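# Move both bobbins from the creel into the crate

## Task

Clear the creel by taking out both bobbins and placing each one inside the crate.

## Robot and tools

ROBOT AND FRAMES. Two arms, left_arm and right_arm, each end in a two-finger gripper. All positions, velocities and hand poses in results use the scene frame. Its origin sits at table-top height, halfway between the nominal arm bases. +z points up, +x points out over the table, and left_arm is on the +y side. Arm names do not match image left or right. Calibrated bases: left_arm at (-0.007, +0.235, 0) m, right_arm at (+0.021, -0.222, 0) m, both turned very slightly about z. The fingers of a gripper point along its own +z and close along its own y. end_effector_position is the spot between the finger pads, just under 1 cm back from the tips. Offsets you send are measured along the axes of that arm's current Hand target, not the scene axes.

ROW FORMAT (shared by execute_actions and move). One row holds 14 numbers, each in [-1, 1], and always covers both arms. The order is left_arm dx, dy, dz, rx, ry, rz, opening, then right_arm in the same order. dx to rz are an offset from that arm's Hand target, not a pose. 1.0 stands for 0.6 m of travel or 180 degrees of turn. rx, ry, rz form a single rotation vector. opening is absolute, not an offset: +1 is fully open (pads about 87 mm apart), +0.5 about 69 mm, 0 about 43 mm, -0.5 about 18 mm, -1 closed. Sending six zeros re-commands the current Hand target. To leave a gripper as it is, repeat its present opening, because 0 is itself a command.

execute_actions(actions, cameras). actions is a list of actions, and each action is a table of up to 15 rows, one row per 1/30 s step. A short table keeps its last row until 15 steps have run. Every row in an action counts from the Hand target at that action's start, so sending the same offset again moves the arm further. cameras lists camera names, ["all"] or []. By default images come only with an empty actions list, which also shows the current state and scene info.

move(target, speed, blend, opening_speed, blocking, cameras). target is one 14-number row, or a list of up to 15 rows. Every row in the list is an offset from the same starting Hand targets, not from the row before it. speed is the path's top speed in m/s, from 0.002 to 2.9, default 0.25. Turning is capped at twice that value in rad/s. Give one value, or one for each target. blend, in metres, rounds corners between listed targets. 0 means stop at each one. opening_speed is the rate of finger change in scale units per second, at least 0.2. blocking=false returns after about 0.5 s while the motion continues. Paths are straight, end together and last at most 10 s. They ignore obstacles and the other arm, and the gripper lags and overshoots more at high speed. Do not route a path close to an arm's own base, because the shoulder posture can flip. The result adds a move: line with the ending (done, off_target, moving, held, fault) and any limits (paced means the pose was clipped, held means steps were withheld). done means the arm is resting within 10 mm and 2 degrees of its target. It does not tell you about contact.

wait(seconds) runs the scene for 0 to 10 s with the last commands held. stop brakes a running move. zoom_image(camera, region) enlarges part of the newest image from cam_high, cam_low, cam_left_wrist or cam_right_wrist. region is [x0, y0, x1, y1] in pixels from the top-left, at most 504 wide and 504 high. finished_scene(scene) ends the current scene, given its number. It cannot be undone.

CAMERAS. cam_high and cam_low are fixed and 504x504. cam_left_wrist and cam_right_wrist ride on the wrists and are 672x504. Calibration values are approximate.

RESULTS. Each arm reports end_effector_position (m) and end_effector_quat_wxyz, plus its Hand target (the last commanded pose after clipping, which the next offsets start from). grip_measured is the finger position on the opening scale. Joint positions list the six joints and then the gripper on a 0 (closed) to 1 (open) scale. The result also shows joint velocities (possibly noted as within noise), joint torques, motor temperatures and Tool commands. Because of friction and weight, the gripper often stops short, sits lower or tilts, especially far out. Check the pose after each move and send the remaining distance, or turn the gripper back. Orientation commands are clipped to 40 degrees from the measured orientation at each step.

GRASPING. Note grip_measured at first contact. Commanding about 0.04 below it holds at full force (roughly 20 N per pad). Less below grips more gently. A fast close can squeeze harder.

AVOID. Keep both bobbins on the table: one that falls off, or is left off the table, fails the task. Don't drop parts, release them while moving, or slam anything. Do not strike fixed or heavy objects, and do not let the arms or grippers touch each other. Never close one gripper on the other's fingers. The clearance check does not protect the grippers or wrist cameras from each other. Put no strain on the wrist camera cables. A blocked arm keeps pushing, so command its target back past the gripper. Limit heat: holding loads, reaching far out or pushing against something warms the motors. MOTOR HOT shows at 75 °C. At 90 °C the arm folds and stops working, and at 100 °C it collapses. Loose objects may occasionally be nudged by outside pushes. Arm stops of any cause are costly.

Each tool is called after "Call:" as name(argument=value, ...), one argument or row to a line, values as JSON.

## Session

Call:
execute_actions(
  actions=[],
)

Scene clock: 0.00 s.
left_arm: end_effector_position=(+0.2547, +0.1972, +0.1533) grip_measured=+1.000 end_effector_quat_wxyz=(+0.595, -0.009, +0.796, -0.110) | right_arm: end_effector_position=(+0.3383, -0.2761, +0.3409) grip_measured=+0.966 end_effector_quat_wxyz=(+0.619, +0.192, +0.756, -0.093)
Joint positions: left_arm=[0.02 0.473 0.337 -0.138 0.138 -0.155 1] | right_arm=[0.081 0.951 1.156 -0.444 0.418 0.199 0.983]
Joint velocities: within noise
Joint torques (N m): no reading
Motor temperatures (°C): left_arm=[24 31 38 23 24 26 23] | right_arm=[21 28 31 23 22 25 25]
Heat: left arm: 38 °C; right arm: 31 °C.
Hand target: left_arm +0.2556, +0.1972, +0.1582; +0.599, -0.009, +0.793, -0.110 | right_arm +0.3373, -0.2760, +0.3413; +0.618, +0.192, +0.757, -0.093
Tool commands: left_gripper/opening=+1.0 right_gripper/opening=+1.0
camera_calibration:
cam_left_wrist: T_world_to_cam=[[-0.123637, -0.969284, 0.212611, 0.185022], [-0.922536, 0.0333412, -0.384469, 0.308485], [0.365571, -0.243675, -0.898321, 0.234848], [0, 0, 0, 1]] pos_world=[0.22161, 0.22628, 0.290234]
cam_right_wrist: T_world_to_cam=[[-0.417743, -0.901946, -0.109474, -0.0709221], [-0.791411, 0.42041, -0.443761, 0.554995], [0.446272, -0.0987389, -0.889433, 0.268942], [0, 0, 0, 1]] pos_world=[0.289581, -0.270738, 0.477727]

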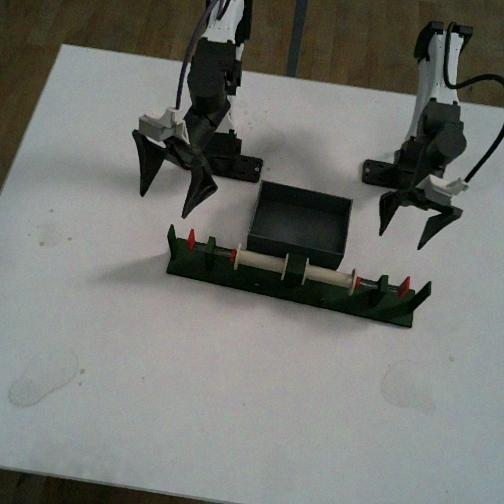

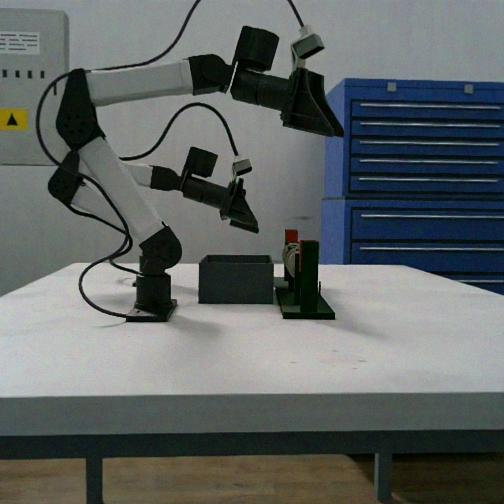

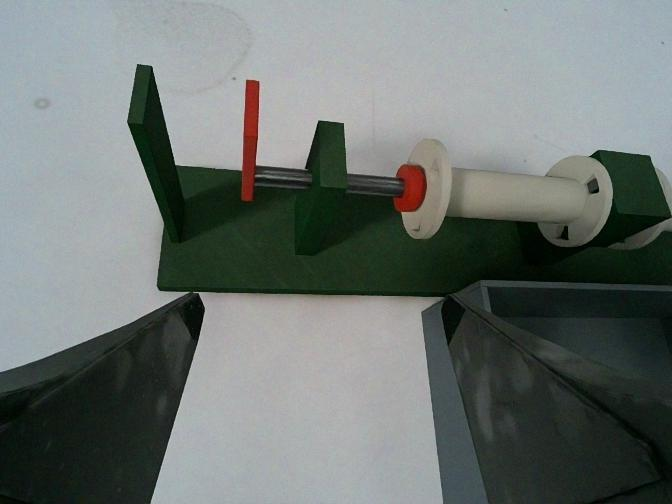

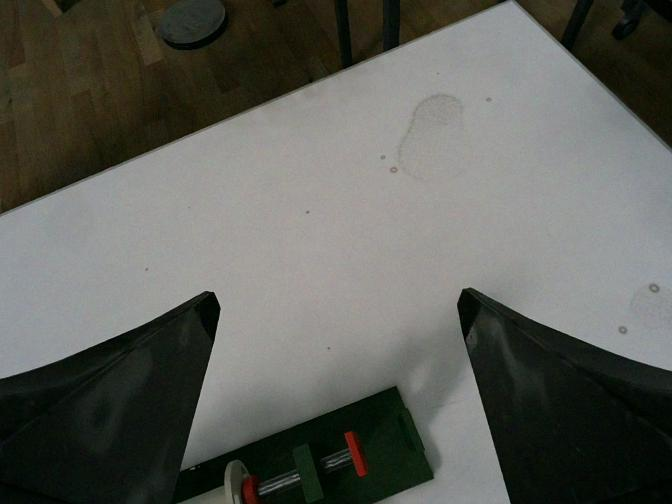

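Call:
move(
  target=[-0.1135,-0.0548,0.1208,-0.0605,0.1163,0.0367,1, 0.2238,0.1278,-0.012,-0.1092,0.1385,-0.084,1],
  cameras=["all"],
)

Call:
zoom_image(
  camera="cam_high",
  region=[150, 170, 450, 340],
)

Call:
zoom_image(
  camera="cam_low",
  region=[180, 180, 360, 330],
)

Scene clock: 21.53 s.
left_arm: end_effector_position=(+0.3347, +0.1653, +0.1985) grip_measured=+1.000 end_effector_quat_wxyz=(+0.436, +0.009, +0.900, +0.002) | right_arm: end_effector_position=(+0.3450, -0.1832, +0.2326) grip_measured=+0.966 end_effector_quat_wxyz=(+0.467, +0.011, +0.884, -0.001)
Joint positions: left_arm=[-0.247 1.23 1.087 -0.547 -0.226 -0.169 1] | right_arm=[0.246 1.102 1.099 -0.606 0.174 0.13 0.983]
Joint torques (N m): left_arm=[-0.88 -3.56 9.94 1.79 -0.24 -0.06] | right_arm=[0.92 -1.78 7.46 1.58 0.02 -0.14]
Motor temperatures (°C): left_arm=[24 31 43 28 24 26 23] | right_arm=[21 27 34 26 22 25 25]
Heat: left arm: 43 °C; right arm: 34 °C.
Hand target: left_arm +0.3400, +0.1632, +0.2100; +0.447, +0.000, +0.895, +0.000 | right_arm +0.3400, -0.1800, +0.2199; +0.447, +0.001, +0.895, +0.000
Off the commanded pose: left_arm 0.013 m, 2 deg | right_arm 0.014 m, 3 deg.
move: off_target (left_arm, right_arm)
camera_calibration:
cam_left_wrist: T_world_to_cam=[[-0.011023, -0.999779, 0.0179206, 0.160482], [-0.999877, 0.0108205, -0.0113584, 0.356189], [0.0111619, -0.0180436, -0.999775, 0.339827], [0, 0, 0, 1]] pos_world=[0.354121, 0.162724, 0.34092]
cam_right_wrist: T_world_to_cam=[[-0.0382441, -0.999154, -0.0151398, -0.166984], [-0.995591, 0.0393977, -0.0851298, 0.390464], [0.0856542, 0.0118173, -0.996255, 0.348319], [0, 0, 0, 1]] pos_world=[0.352521, -0.186342, 0.377727]

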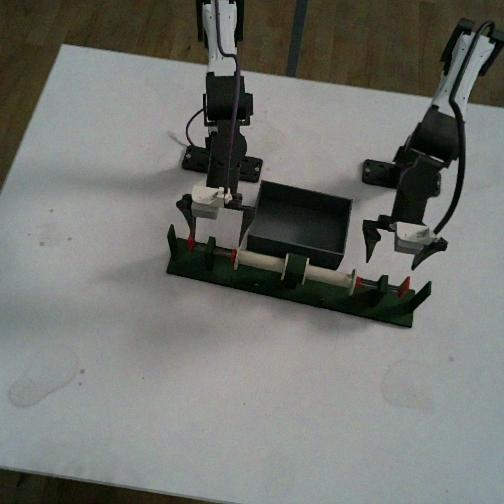

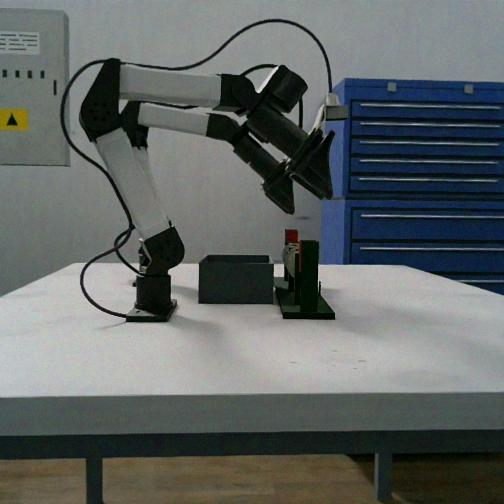

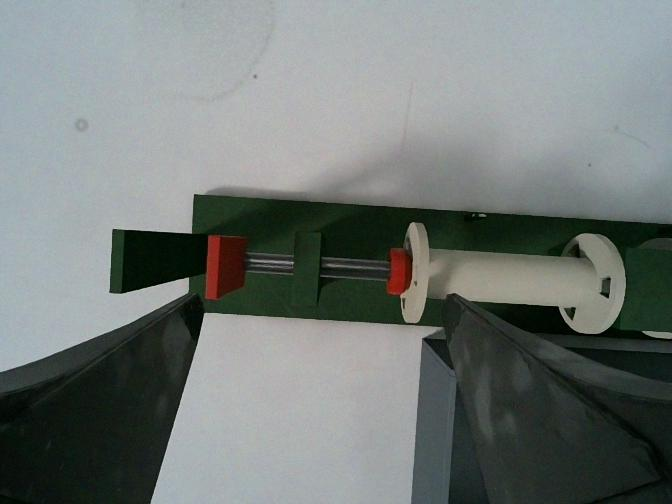

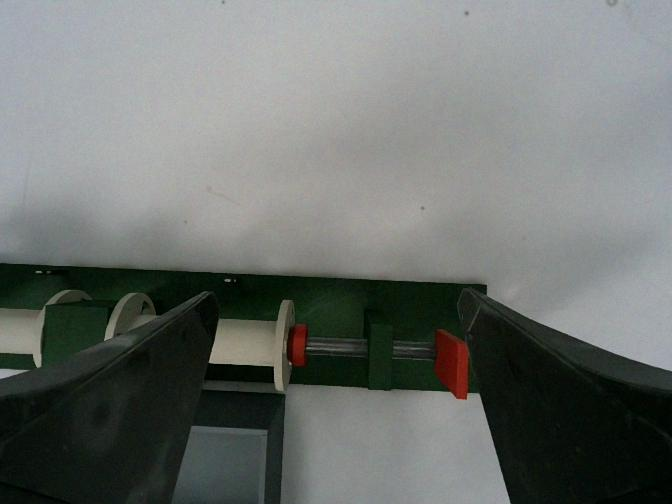

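Scaled by 1.680.

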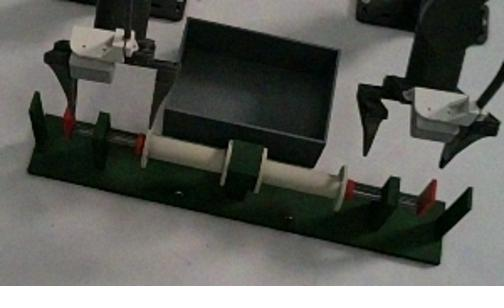

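Scaled by 2.800.

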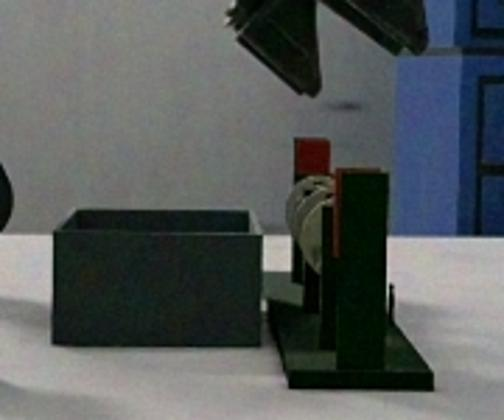

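Call:
move(
  target=[0.0078,0.0605,0.0173,-0.24,0.2102,-0.423,-0.95, 0.0865,0.2757,0.0343,-0.3315,0.081,-0.3424,0.3],
  speed=0.2,
  cameras=["all"],
)

Scene clock: 60.50 s.
left_arm: end_effector_position=(+0.3467, +0.1990, +0.1988) grip_measured=-0.949 end_effector_quat_wxyz=(-0.076, +0.668, -0.741, +0.001) | right_arm: end_effector_position=(+0.3263, -0.0182, +0.1660) grip_measured=+0.300 end_effector_quat_wxyz=(-0.228, +0.642, -0.704, -0.197)
Joint positions: left_arm=[0.011 1.844 1.938 -1.554 -0.105 -1.499 0.025] | right_arm=[0.485 1.686 1.554 -1.085 -0.511 -0.952 0.65]
Joint torques (N m): left_arm=[0.24 -8.55 5.61 0.39 -0.03 -0.06] | right_arm=[0.81 -5.08 10.35 0.82 -0.45 -0.16]
Heat: left arm: 47 °C; right arm: 36 °C.
Hand target: left_arm +0.3456, +0.1995, +0.1999; +0.038, -0.678, +0.733, +0.036 | right_arm +0.3255, -0.0144, +0.1662; +0.221, -0.647, +0.701, +0.204
Off the commanded pose: left_arm 0.002 m, 6 deg | right_arm 0.004 m, 1 deg.
joint sent to its limit (left arm) — joint 4 (wrist pitch), lower limit. The joint targets are off in orientation, not in position.
move: off_target (left_arm)
camera_calibration:
cam_left_wrist: T_world_to_cam=[[0.988971, -0.0858061, 0.120725, -0.354852], [-0.146072, -0.699872, 0.699172, 0.0720436], [0.0244989, -0.709095, -0.704687, 0.414931], [0, 0, 0, 1]] pos_world=[0.351297, 0.314198, 0.284865]
cam_right_wrist: T_world_to_cam=[[0.993287, -0.114667, 0.0152186, -0.3293], [-0.11449, -0.955812, 0.270769, -0.00499058], [-0.0165023, -0.270694, -0.962524, 0.304175], [0, 0, 0, 1]] pos_world=[0.331538, 0.0398085, 0.299139]

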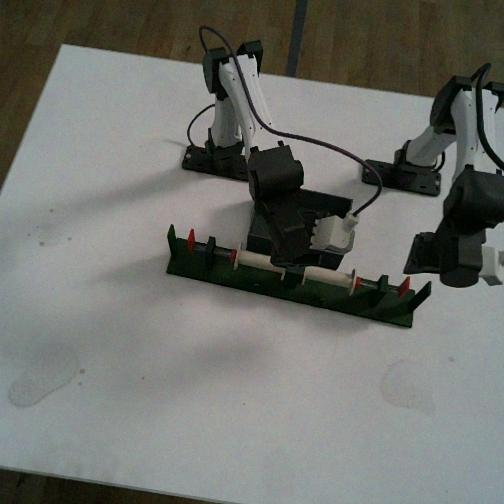

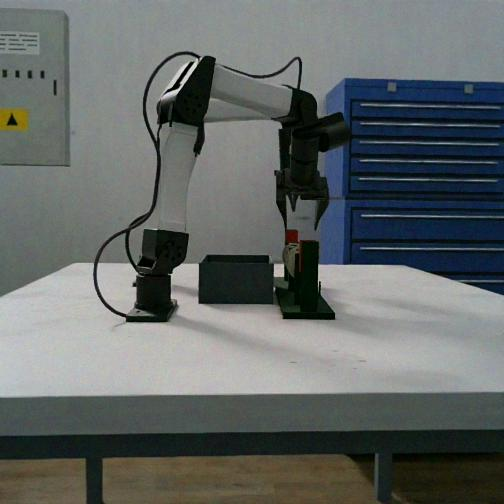

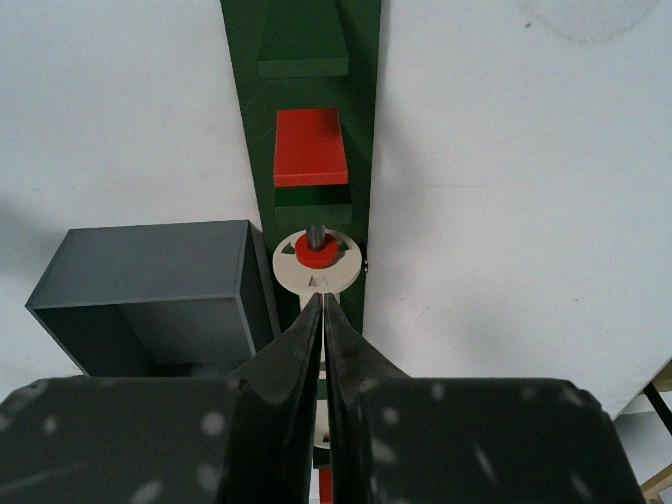

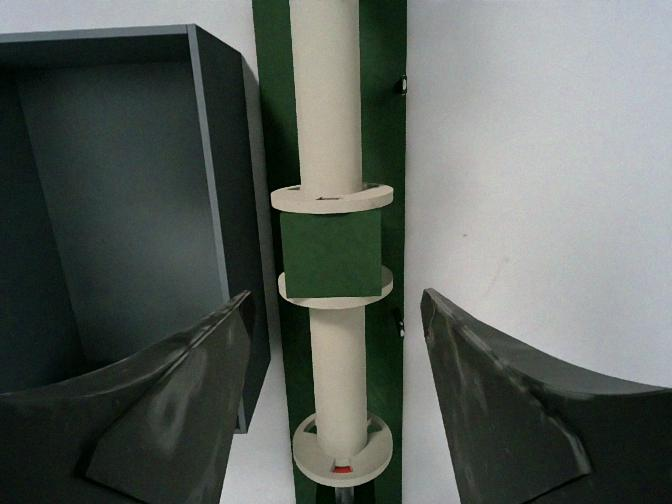

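Call:
move(
  target=[0.0132,0,0.0857,0,0,0,-0.95, 0.0068,0.0033,0.2112,0,0,0,0.3],
  speed=0.1,
  cameras=["all"],
)

Scene clock: 82.70 s.
left_arm: end_effector_position=(+0.3441, +0.1991, +0.1543) grip_measured=-0.949 end_effector_quat_wxyz=(-0.042, +0.673, -0.737, -0.032) | right_arm: end_effector_position=(+0.3297, +0.0549, +0.0706) grip_measured=+0.300 end_effector_quat_wxyz=(-0.229, +0.648, -0.696, -0.207)
Joint positions: left_arm=[0.011 1.887 1.817 -1.487 -0.105 -1.516 0.025] | right_arm=[0.653 1.845 1.351 -0.645 -0.471 -0.793 0.65]
Joint torques (N m): left_arm=[-0.87 -8.05 4.52 0.44 -0.14 -0.08] | right_arm=[0.7 -6.38 6.78 1.3 -0.16 0.03]
Motor temperatures (°C): left_arm=[24 37 45 26 24 26 23] | right_arm=[21 28 37 25 22 25 25]
Heat: left arm: 45 °C; right arm: 37 °C.
Hand target: left_arm +0.3453, +0.1971, +0.1480; +0.038, -0.678, +0.734, +0.036 | right_arm +0.3289, +0.0549, +0.0600; -0.221, +0.647, -0.701, -0.204
Off the commanded pose: left_arm 0.007 m, 1 deg | right_arm 0.011 m, 1 deg.
move: off_target (right_arm)
camera_calibration:
cam_left_wrist: T_world_to_cam=[[0.997332, -0.068315, 0.0257442, -0.33859], [-0.0664508, -0.703447, 0.707634, 0.0748572], [-0.0302323, -0.707456, -0.70611, 0.402367], [0, 0, 0, 1]] pos_world=[0.354825, 0.314185, 0.239861]
cam_right_wrist: T_world_to_cam=[[0.995713, -0.0921031, 0.00847164, -0.324427], [-0.0911958, -0.962353, 0.256048, 0.0847827], [-0.0154301, -0.255723, -0.966627, 0.231425], [0, 0, 0, 1]] pos_world=[0.334339, 0.110891, 0.204742]

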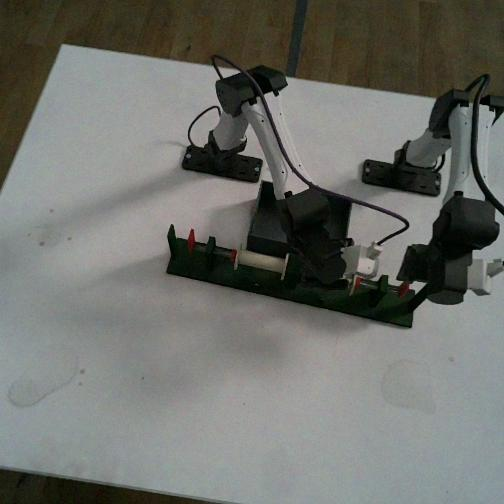

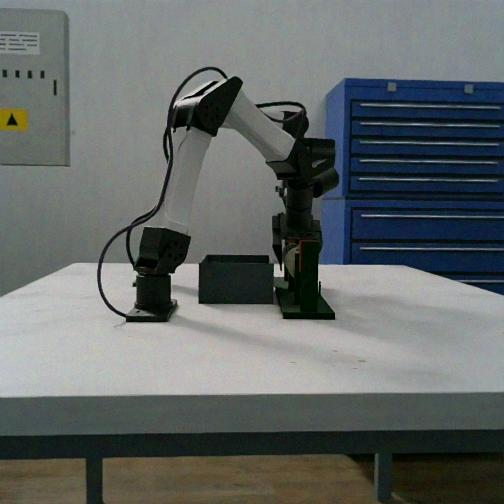

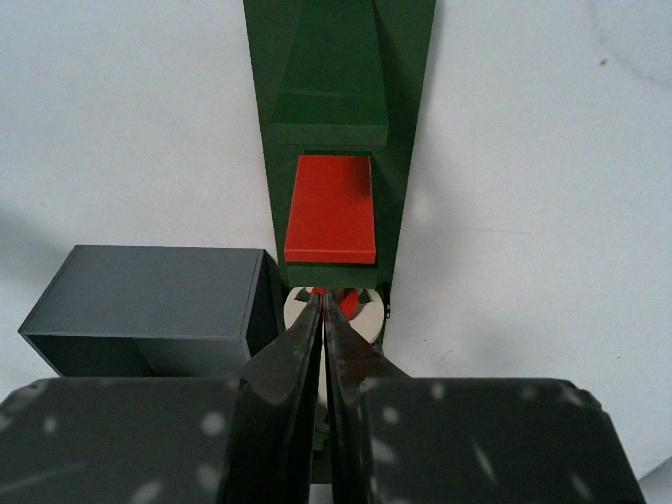

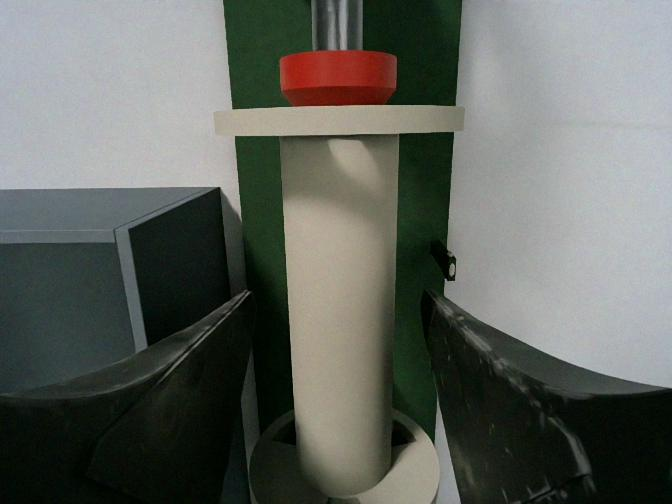

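Call:
move(
  target=[
    [0.007,-0.005,0.0663,0,0,0,-0.95, 0,0,0,0,0,0,0.3],
    [0.007,-0.005,0.0663,0,0,0,-0.95, 0,0,0,0,0,0,-0.38],
  ],
  speed=0.06,
  opening_speed=0.5,
  cameras=["cam_left_wrist","cam_right_wrist"],
)

Scene clock: 89.70 s.
left_arm: end_effector_position=(+0.3428, +0.1926, +0.1236) grip_measured=-0.950 end_effector_quat_wxyz=(-0.031, +0.671, -0.741, -0.029) | right_arm: end_effector_position=(+0.3313, +0.0553, +0.0710) grip_measured=-0.309 end_effector_quat_wxyz=(-0.232, +0.648, -0.696, -0.205)
Joint positions: left_arm=[0.003 1.88 1.684 -1.371 -0.084 -1.516 0.025] | right_arm=[0.653 1.845 1.351 -0.638 -0.468 -0.792 0.346]
Joint torques (N m): left_arm=[-0.14 -7.42 2.39 0.9 -0.34 -0.08] | right_arm=[0.69 -6.39 6.76 1.23 -0.22 0.04]
Heat: left arm: 45 °C; right arm: 37 °C.
Hand target: left_arm +0.3483, +0.1968, +0.1080; +0.038, -0.677, +0.734, +0.036 | right_arm +0.3289, +0.0549, +0.0600; -0.221, +0.647, -0.701, -0.204
Off the commanded pose: left_arm 0.017 m, 2 deg | right_arm 0.011 m, 1 deg.
move: off_target (left_arm, right_arm); target 2's new opening was sent with right_arm's hand 0.011 m and 1 deg from that target
camera_calibration:
cam_left_wrist: T_world_to_cam=[[0.996937, -0.0764671, 0.0164071, -0.334075], [-0.0647105, -0.688716, 0.722138, 0.0866133], [-0.0439199, -0.720988, -0.691555, 0.381498], [0, 0, 0, 1]] pos_world=[0.355412, 0.309162, 0.206761]
cam_right_wrist: T_world_to_cam=[[0.995474, -0.0938113, 0.0151975, -0.326304], [-0.0945854, -0.962497, 0.254271, 0.0865579], [-0.00922591, -0.254558, -0.967014, 0.22977], [0, 0, 0, 1]] pos_world=[0.335134, 0.11119, 0.20514]
Images, in order (width x height): cam_left_wrist 672x504, cam_right_wrist 672x504.

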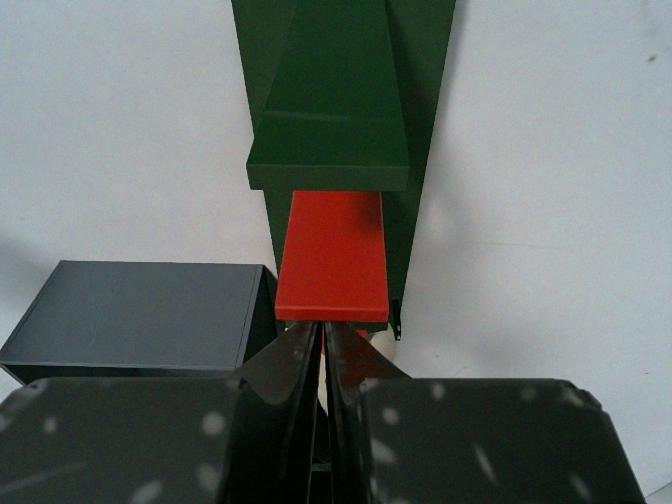

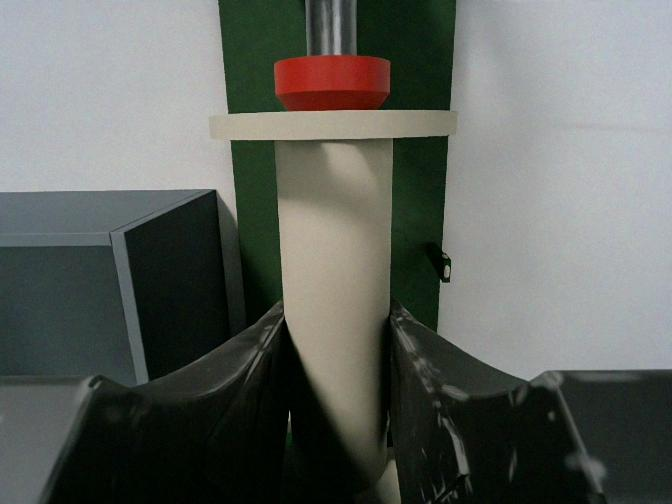

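Call:
move(
  target=[
    [-0.06,0,-0.005,0,-0.08,0,-0.95, 0,0,0,0,0,0,-0.38],
    [-0.178,0,0.0025,0,-0.127,0,-0.95, 0,0,0,0,0,0,-0.38],
  ],
  speed=0.05,
  blend=[0.01,0],
  cameras=["cam_left_wrist","cam_right_wrist"],
)

Scene clock: 101.00 s.
left_arm: end_effector_position=(+0.3448, +0.2292, +0.1219) grip_measured=-0.950 end_effector_quat_wxyz=(+0.091, -0.652, +0.748, +0.087) | right_arm: end_effector_position=(+0.3314, +0.0554, +0.0710) grip_measured=-0.309 end_effector_quat_wxyz=(-0.232, +0.648, -0.696, -0.205)
Joint positions: left_arm=[0.02 1.88 1.684 -1.36 -0.252 -1.459 0.025] | right_arm=[0.653 1.845 1.351 -0.638 -0.468 -0.792 0.346]
Joint torques (N m): left_arm=[6.39 -8.31 5 0.83 -2.7 0.27] | right_arm=[0.75 -6.41 6.74 1.23 -0.2 0.02]
Heat: left arm: 45 °C; right arm: 36 °C.
Hand target: left_arm +0.3567, +0.3028, +0.1178; +0.183, -0.657, +0.712, +0.170 | right_arm +0.3289, +0.0549, +0.0600; -0.221, +0.647, -0.701, -0.204
Off the commanded pose: left_arm 0.075 m, 15 deg | right_arm 0.011 m, 1 deg.
move: off_target (left_arm, right_arm)
camera_calibration:
cam_left_wrist: T_world_to_cam=[[0.99328, -0.115421, 0.00856294, -0.32208], [-0.0977379, -0.796876, 0.596185, 0.164802], [-0.0619885, -0.593016, -0.802801, 0.397318], [0, 0, 0, 1]] pos_world=[0.360652, 0.329768, 0.223473]
cam_right_wrist: T_world_to_cam=[[0.995468, -0.0938298, 0.015491, -0.32636], [-0.0946802, -0.96255, 0.254032, 0.0866445], [-0.00892494, -0.254348, -0.967072, 0.229657], [0, 0, 0, 1]] pos_world=[0.335134, 0.11119, 0.20514]
Images, in order (width x height): cam_left_wrist 672x504, cam_right_wrist 672x504.

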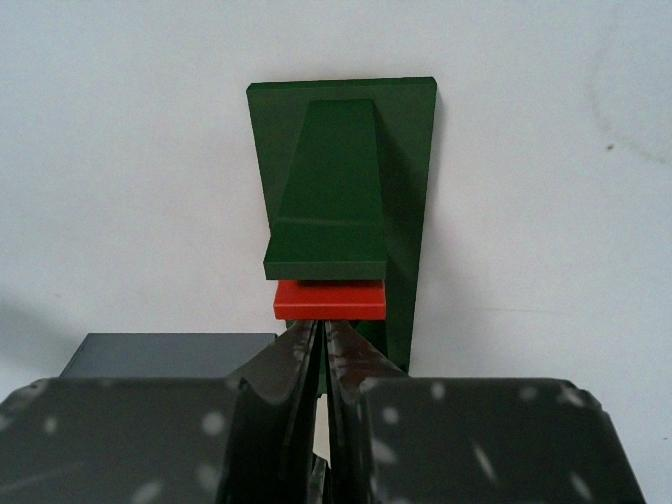

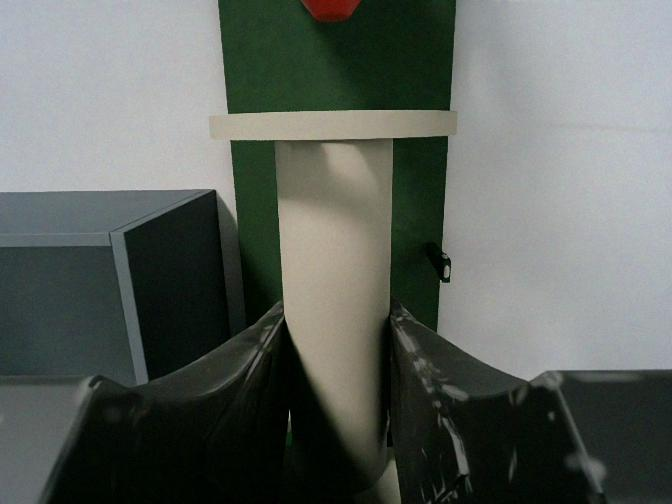

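Call:
move(
  target=[0,0,0,0,0,0,-0.95, -0.03,0,0.012,0,0,0,-0.38],
  speed=0.04,
  cameras=["cam_right_wrist"],
)

Scene clock: 107.57 s.
left_arm: end_effector_position=(+0.3449, +0.2292, +0.1219) grip_measured=-0.950 end_effector_quat_wxyz=(+0.091, -0.651, +0.748, +0.087) | right_arm: end_effector_position=(+0.3299, +0.0687, +0.0680) grip_measured=-0.309 end_effector_quat_wxyz=(-0.227, +0.649, -0.698, -0.201)
Joint positions: left_arm=[0.02 1.88 1.684 -1.359 -0.252 -1.458 0.025] | right_arm=[0.689 1.877 1.384 -0.635 -0.444 -0.759 0.346]
Joint torques (N m): left_arm=[6.41 -8.36 4.94 0.85 -2.7 0.27] | right_arm=[0.87 -6.3 9.87 1.13 -0.28 0.06]
Heat: left arm: 45 °C; right arm: 36 °C.
Hand target: left_arm +0.3567, +0.3028, +0.1178; +0.183, -0.657, +0.712, +0.170 | right_arm +0.3306, +0.0738, +0.0646; -0.221, +0.647, -0.701, -0.204
Off the commanded pose: left_arm 0.075 m, 15 deg | right_arm 0.006 m, 1 deg.
move: off_target (left_arm)
camera_calibration:
cam_right_wrist: T_world_to_cam=[[0.995365, -0.0952899, 0.0129979, -0.32326], [-0.095286, -0.958839, 0.267486, 0.0991903], [-0.0130259, -0.267485, -0.963474, 0.23215], [0, 0, 0, 1]] pos_world=[0.334237, 0.126401, 0.20134]
Images, in order (width x height): cam_right_wrist 672x504.

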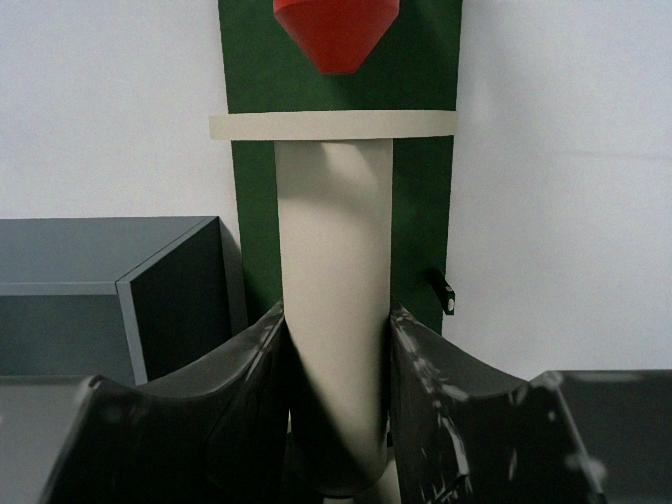

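Call:
move(
  target=[
    [0,0,0,0,0,0,-0.95, -0.0137,0,-0.0108,0,0,0,-0.38],
    [0,0,0,0,0,0,-0.95, -0.0807,0,-0.1063,0,0,0,-0.38],
  ],
  speed=0.05,
  blend=[0.01,0],
  cameras=["cam_right_wrist","cam_low"],
)

Scene clock: 114.97 s.
left_arm: end_effector_position=(+0.3449, +0.2292, +0.1219) grip_measured=-0.950 end_effector_quat_wxyz=(+0.091, -0.651, +0.748, +0.087) | right_arm: end_effector_position=(+0.3310, +0.0730, +0.1364) grip_measured=-0.309 end_effector_quat_wxyz=(-0.217, +0.646, -0.702, -0.204)
Joint positions: left_arm=[0.02 1.88 1.684 -1.359 -0.252 -1.458 0.025] | right_arm=[0.695 1.877 1.663 -0.93 -0.444 -0.747 0.346]
Joint torques (N m): left_arm=[6.38 -8.38 4.94 0.84 -2.7 0.27] | right_arm=[0.92 -8.47 10.86 0.97 -0.27 0.02]
Motor temperatures (°C): left_arm=[26 37 45 25 30 26 23] | right_arm=[21 30 37 26 22 25 26]
Heat: left arm: 45 °C; right arm: 37 °C.
Hand target: left_arm +0.3567, +0.3028, +0.1178; +0.183, -0.657, +0.712, +0.170 | right_arm +0.3308, +0.0767, +0.1446; -0.221, +0.647, -0.701, -0.204
Off the commanded pose: left_arm 0.075 m, 15 deg | right_arm 0.009 m, 1 deg.
move: off_target (left_arm); blend cut to 0.0053 m at target 1
camera_calibration:
cam_right_wrist: T_world_to_cam=[[0.995042, -0.0992857, -0.00587583, -0.321907], [-0.0937422, -0.955947, 0.278169, 0.082843], [-0.0332352, -0.276239, -0.960514, 0.306169], [0, 0, 0, 1]] pos_world=[0.338252, 0.131809, 0.269144]
Images, in order (width x height): cam_low 504x504, cam_right_wrist 672x504.

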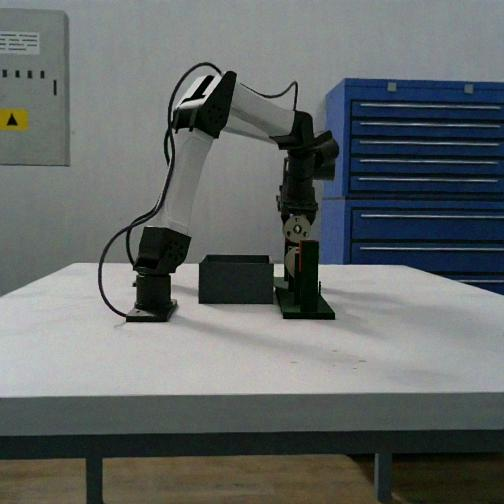

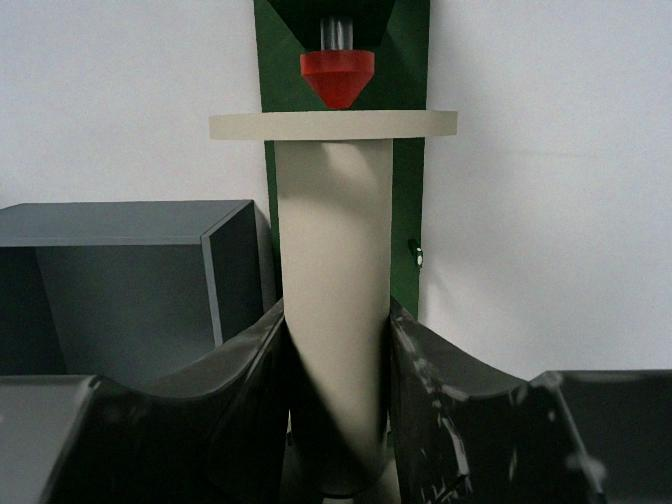

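Call:
move(
  target=[0,0,0,0,0,0,-0.95, -0.0167,0.0133,-0.1023,0,0,0,-0.38],
  speed=0.12,
)

Call:
move(
  target=[0.14,0,-0.076,0,0.12,0,-0.95, 0.0825,0.2178,-0.0578,0,0,0,-0.38],
  speed=0.1,
  cameras=["all"],
)

Scene clock: 127.43 s.
left_arm: end_effector_position=(+0.3449, +0.2292, +0.1219) grip_measured=-0.950 end_effector_quat_wxyz=(+0.091, -0.651, +0.748, +0.087) | right_arm: end_effector_position=(+0.3217, +0.0511, +0.1830) grip_measured=-0.309 end_effector_quat_wxyz=(-0.204, +0.645, -0.708, -0.201)
Joint positions: left_arm=[0.02 1.88 1.684 -1.359 -0.252 -1.458 0.025] | right_arm=[0.666 1.847 1.821 -1.158 -0.445 -0.774 0.346]
Joint torques (N m): left_arm=[6.39 -8.35 4.94 0.84 -2.7 0.27] | right_arm=[-0.1 -10.25 10.37 0.89 -0.45 -0.16]
Heat: left arm: 44 °C; right arm: 38 °C.
Hand target: left_arm +0.3567, +0.3028, +0.1178; +0.183, -0.657, +0.712, +0.170 | right_arm +0.3208, +0.0504, +0.2006; +0.221, -0.647, +0.701, +0.204
Off the commanded pose: left_arm 0.075 m, 15 deg | right_arm 0.018 m, 2 deg.
move: off_target (left_arm, right_arm)

Scene clock: 129.83 s.
left_arm: end_effector_position=(+0.3428, +0.1879, +0.1256) grip_measured=-0.950 end_effector_quat_wxyz=(-0.019, +0.666, -0.746, -0.014) | right_arm: end_effector_position=(+0.1865, +0.0004, +0.1996) grip_measured=-0.309 end_effector_quat_wxyz=(-0.213, +0.648, -0.702, -0.206)
Joint positions: left_arm=[0.008 1.88 1.687 -1.37 -0.047 -1.496 0.025] | right_arm=[0.818 1.301 1.325 -1.127 -0.395 -0.629 0.346]
Joint torques (N m): left_arm=[1.11 -7.38 5.57 0.48 -0.94 -0.09] | right_arm=[0.84 -5.03 6.63 1.34 -0.14 0.02]
Heat: left arm: 44 °C; right arm: 38 °C.
Hand target: left_arm +0.3491, +0.2076, +0.1170; +0.046, -0.677, +0.733, +0.044 | right_arm +0.1855, +0.0006, +0.2005; -0.221, +0.647, -0.701, -0.204
Off the commanded pose: left_arm 0.022 m, 5 deg | right_arm 0.001 m, 1 deg.
move: off_target (left_arm)
camera_calibration:
cam_left_wrist: T_world_to_cam=[[0.995695, -0.0903139, 0.0208512, -0.331982], [-0.075518, -0.660003, 0.747457, 0.0771216], [-0.0537439, -0.745814, -0.663982, 0.38414], [0, 0, 0, 1]] pos_world=[0.357022, 0.307415, 0.20434]
cam_right_wrist: T_world_to_cam=[[0.995503, -0.0938028, -0.0131917, -0.18352], [-0.0863487, -0.955881, 0.280776, -0.0195928], [-0.0389473, -0.278374, -0.959683, 0.34289], [0, 0, 0, 1]] pos_world=[0.194357, 0.0595087, 0.332146]

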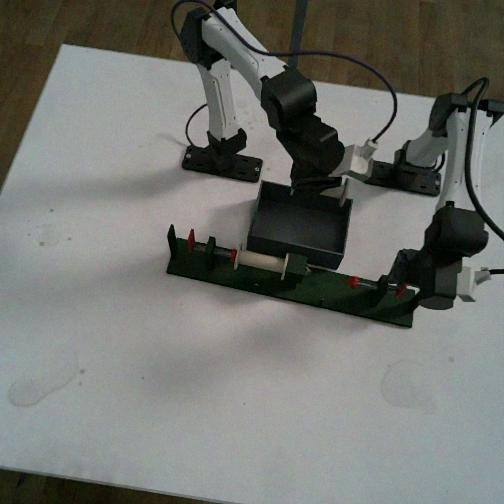

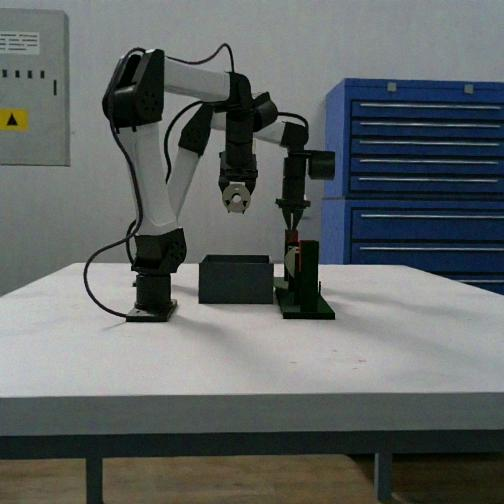

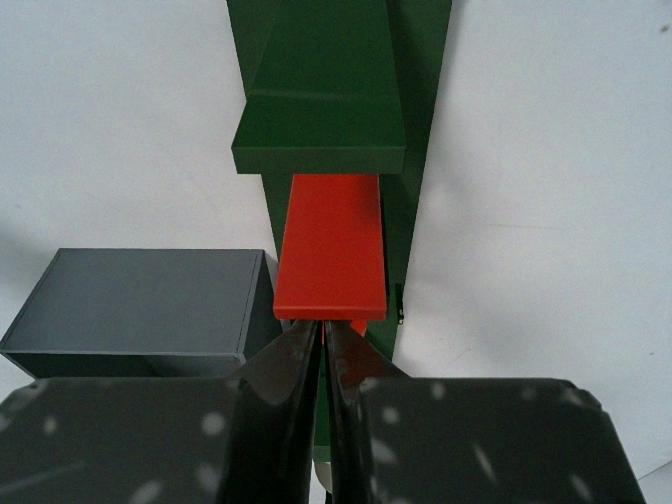

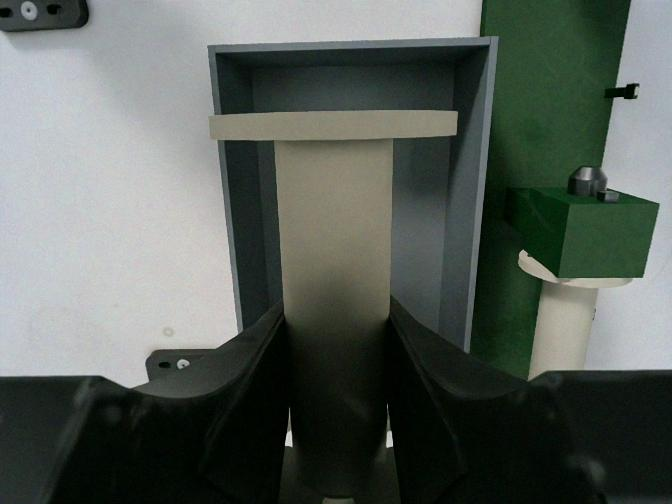

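Call:
move(
  target=[
    [-0.012,0,-0.1,0,0,0,-0.95, 0.1273,0.0327,0.1653,0,0,0,-0.38],
    [-0.018,0,-0.149,0,0,0,-0.95, 0.1752,0.0327,0.2335,0,0,0,-0.38],
  ],
  speed=[0.1,0.06],
  cameras=["all"],
)

Scene clock: 148.00 s.
left_arm: end_effector_position=(+0.3485, +0.2044, +0.1895) grip_measured=-0.950 end_effector_quat_wxyz=(-0.069, +0.672, -0.738, -0.012) | right_arm: end_effector_position=(+0.1655, -0.0050, +0.0293) grip_measured=-0.309 end_effector_quat_wxyz=(-0.220, +0.647, -0.700, -0.206)
Joint positions: left_arm=[0.022 1.869 1.935 -1.554 -0.113 -1.498 0.025] | right_arm=[0.872 1.261 0.6 -0.408 -0.368 -0.577 0.346]
Joint torques (N m): left_arm=[0.29 -11.56 7.82 0.34 -0.13 0.06] | right_arm=[0.96 -2.18 6.71 1.47 -0.13 0.03]
Heat: left arm: 44 °C; right arm: 36 °C.
Hand target: left_arm +0.3492, +0.2069, +0.2071; +0.046, -0.677, +0.733, +0.044 | right_arm +0.1655, -0.0034, +0.0254; -0.221, +0.647, -0.701, -0.204
Off the commanded pose: left_arm 0.018 m, 5 deg | right_arm 0.004 m, 0 deg.
joint sent to its limit (left arm) — joint 4 (wrist pitch), lower limit. The joint targets are off in orientation, not in position.
move: off_target (left_arm)
camera_calibration:
cam_left_wrist: T_world_to_cam=[[0.992878, -0.0754653, 0.0921907, -0.353051], [-0.118459, -0.707896, 0.696312, 0.0751029], [0.012714, -0.702274, -0.711793, 0.416194], [0, 0, 0, 1]] pos_world=[0.354141, 0.318804, 0.276497]
cam_right_wrist: T_world_to_cam=[[0.9954, -0.0957621, -0.00277154, -0.165742], [-0.091423, -0.95815, 0.271277, 0.0223506], [-0.0286336, -0.269776, -0.962497, 0.17555], [0, 0, 0, 1]] pos_world=[0.172049, 0.0529026, 0.162444]

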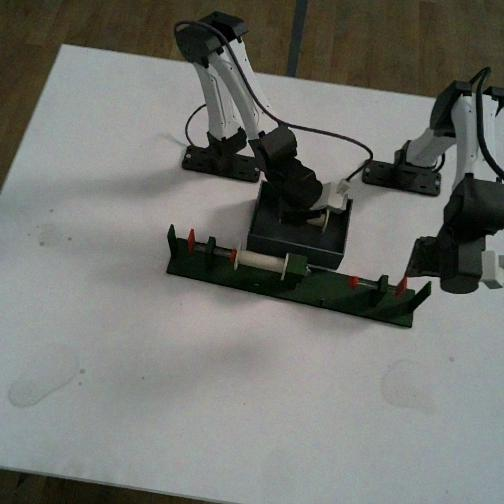

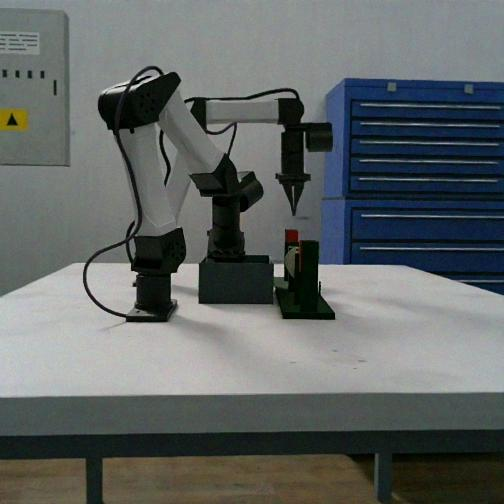

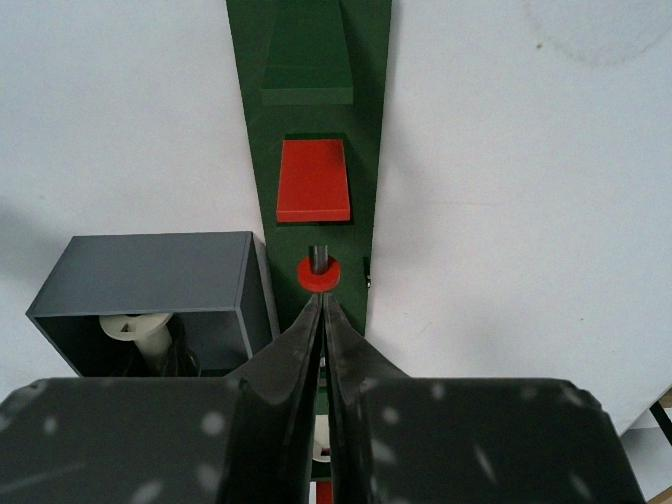

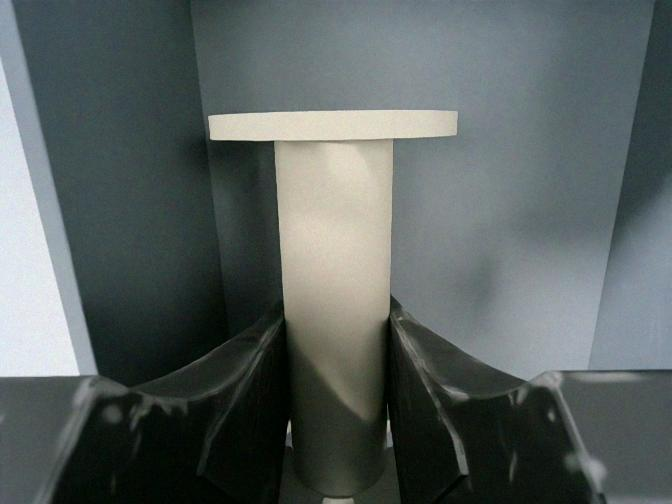

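Call:
move(
  target=[
    [0,0,0,0,0,0,-0.95, 0.0086,0,0.0123,0,0,0,-0.38],
    [0,0,0,0,0,0,-0.95, 0.0086,0,0.0123,0,0,0,-0.05],
  ],
  speed=0.04,
  opening_speed=0.3,
  cameras=["cam_right_wrist"],
)

Scene clock: 153.83 s.
left_arm: end_effector_position=(+0.3485, +0.2044, +0.1895) grip_measured=-0.950 end_effector_quat_wxyz=(-0.069, +0.672, -0.738, -0.012) | right_arm: end_effector_position=(+0.1687, -0.0018, +0.0240) grip_measured=-0.050 end_effector_quat_wxyz=(-0.229, +0.647, -0.698, -0.206)
Joint positions: left_arm=[0.022 1.869 1.935 -1.554 -0.113 -1.498 0.025] | right_arm=[0.872 1.278 0.58 -0.354 -0.368 -0.576 0.475]
Joint torques (N m): left_arm=[0.32 -11.55 7.84 0.34 -0.14 0.07] | right_arm=[0.9 -1.92 6.04 1.41 -0.14 0.01]
Heat: left arm: 45 °C; right arm: 36 °C.
Hand target: left_arm +0.3492, +0.2069, +0.2071; +0.046, -0.677, +0.733, +0.044 | right_arm +0.1655, -0.0034, +0.0165; -0.221, +0.647, -0.701, -0.204
Off the commanded pose: left_arm 0.018 m, 5 deg | right_arm 0.008 m, 1 deg.
joint sent to its limit (left arm) — joint 4 (wrist pitch), lower limit. The joint targets are off in orientation, not in position.
move: off_target (left_arm)
camera_calibration:
cam_right_wrist: T_world_to_cam=[[0.995318, -0.0962944, 0.00839099, -0.168816], [-0.0952012, -0.961582, 0.257481, 0.0281317], [-0.0167254, -0.257074, -0.966247, 0.169593], [0, 0, 0, 1]] pos_world=[0.17354, 0.0543929, 0.158042]
Images, in order (width x height): cam_right_wrist 672x504.

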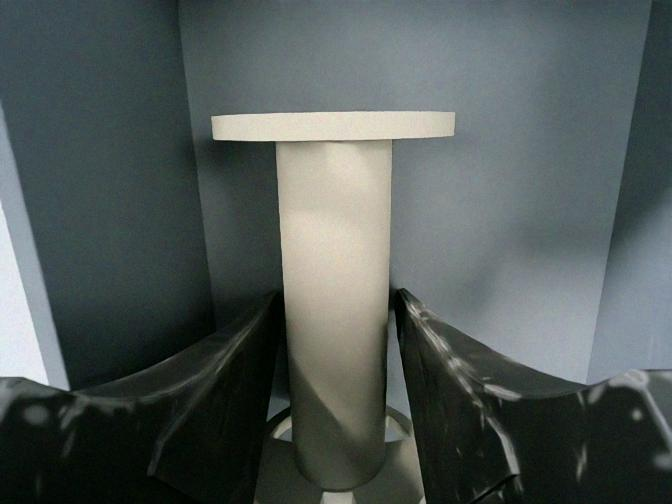

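Call:
move(
  target=[
    [0.0,0,0,0,0,0,-0.5, 0,0,-0.04,0,0,0,0.1],
    [0.1725,0.0017,-0.0398,0.1594,-0.1004,0.4769,0.3, 0,0,-0.29,0,0,0,0.1],
  ],
  speed=[0.06,0.15],
  blend=[0.02,0],
  cameras=["all"],
)

Scene clock: 168.13 s.
left_arm: end_effector_position=(+0.3431, +0.1036, +0.2103) grip_measured=+0.300 end_effector_quat_wxyz=(+0.246, +0.030, +0.969, +0.001) | right_arm: end_effector_position=(+0.1583, -0.1031, +0.1513) grip_measured=+0.100 end_effector_quat_wxyz=(-0.215, +0.646, -0.704, -0.202)
Joint positions: left_arm=[-0.363 1.708 1.772 -1.169 -0.18 -0.306 0.65] | right_arm=[0.437 0.996 0.977 -1.259 -0.531 -1.02 0.55]
Joint torques (N m): left_arm=[-0.83 -10.89 4.93 1.39 -0.01 0.23] | right_arm=[-0.18 -1.42 9.98 0.72 -0.48 -0.15]
Heat: left arm: 45 °C; right arm: 36 °C.
Hand target: left_arm +0.3398, +0.1016, +0.2176; +0.258, +0.039, +0.965, -0.007 | right_arm +0.1576, -0.1031, +0.1588; -0.221, +0.647, -0.701, -0.204
Off the commanded pose: left_arm 0.008 m, 2 deg | right_arm 0.008 m, 1 deg.
move: done; blend cut to 0 m at target 1
camera_calibration:
cam_left_wrist: T_world_to_cam=[[-0.0436689, -0.999019, 0.00737249, 0.111951], [-0.922205, 0.0431471, 0.384287, 0.252224], [-0.384228, 0.00998243, -0.923184, 0.467025], [0, 0, 0, 1]] pos_world=[0.416935, 0.0962962, 0.333399]
cam_right_wrist: T_world_to_cam=[[0.99491, -0.10053, -0.00692502, -0.167328], [-0.0944454, -0.95424, 0.283737, -0.106418], [-0.0351322, -0.281639, -0.958877, 0.265527], [0, 0, 0, 1]] pos_world=[0.165754, -0.0435869, 0.283644]

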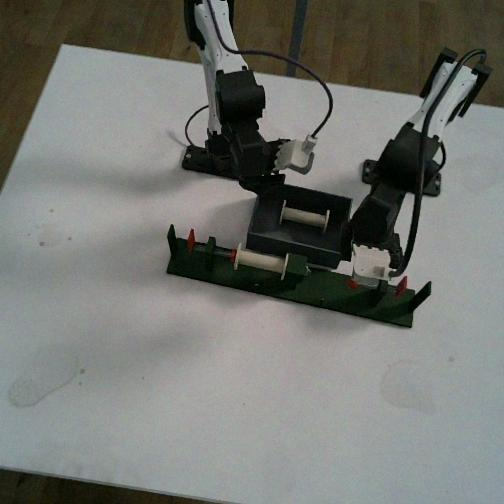

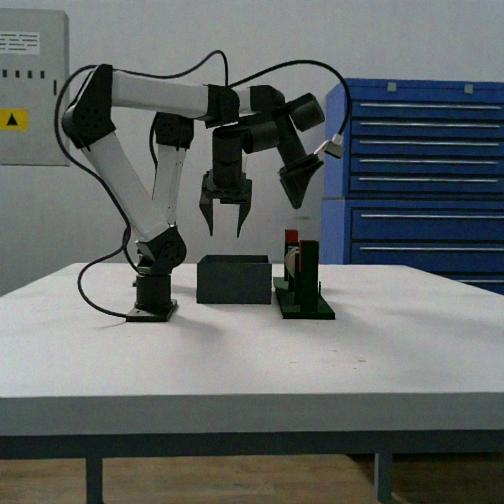

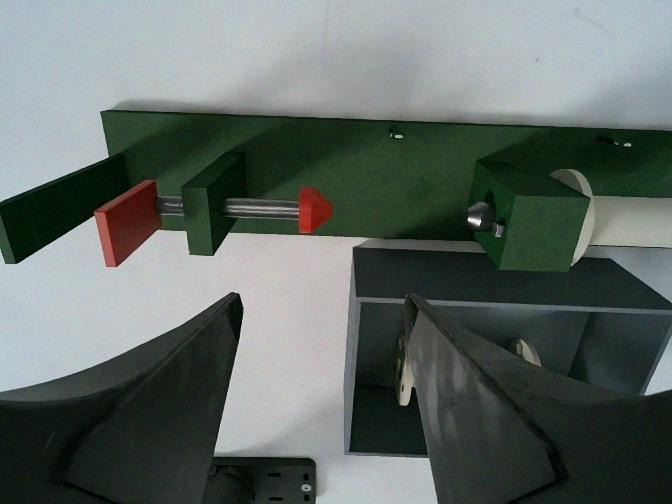

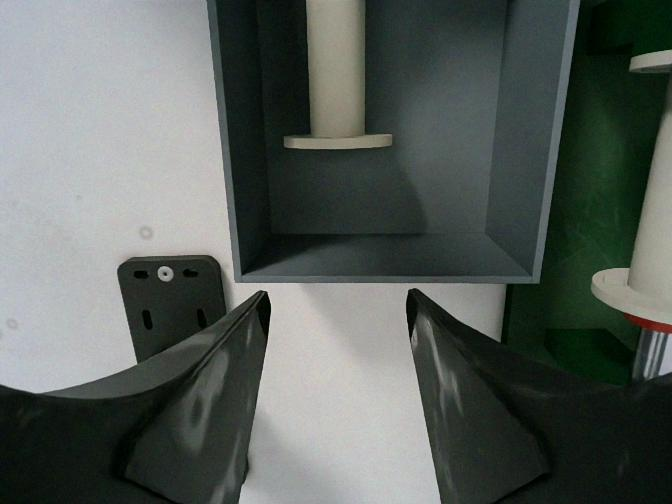

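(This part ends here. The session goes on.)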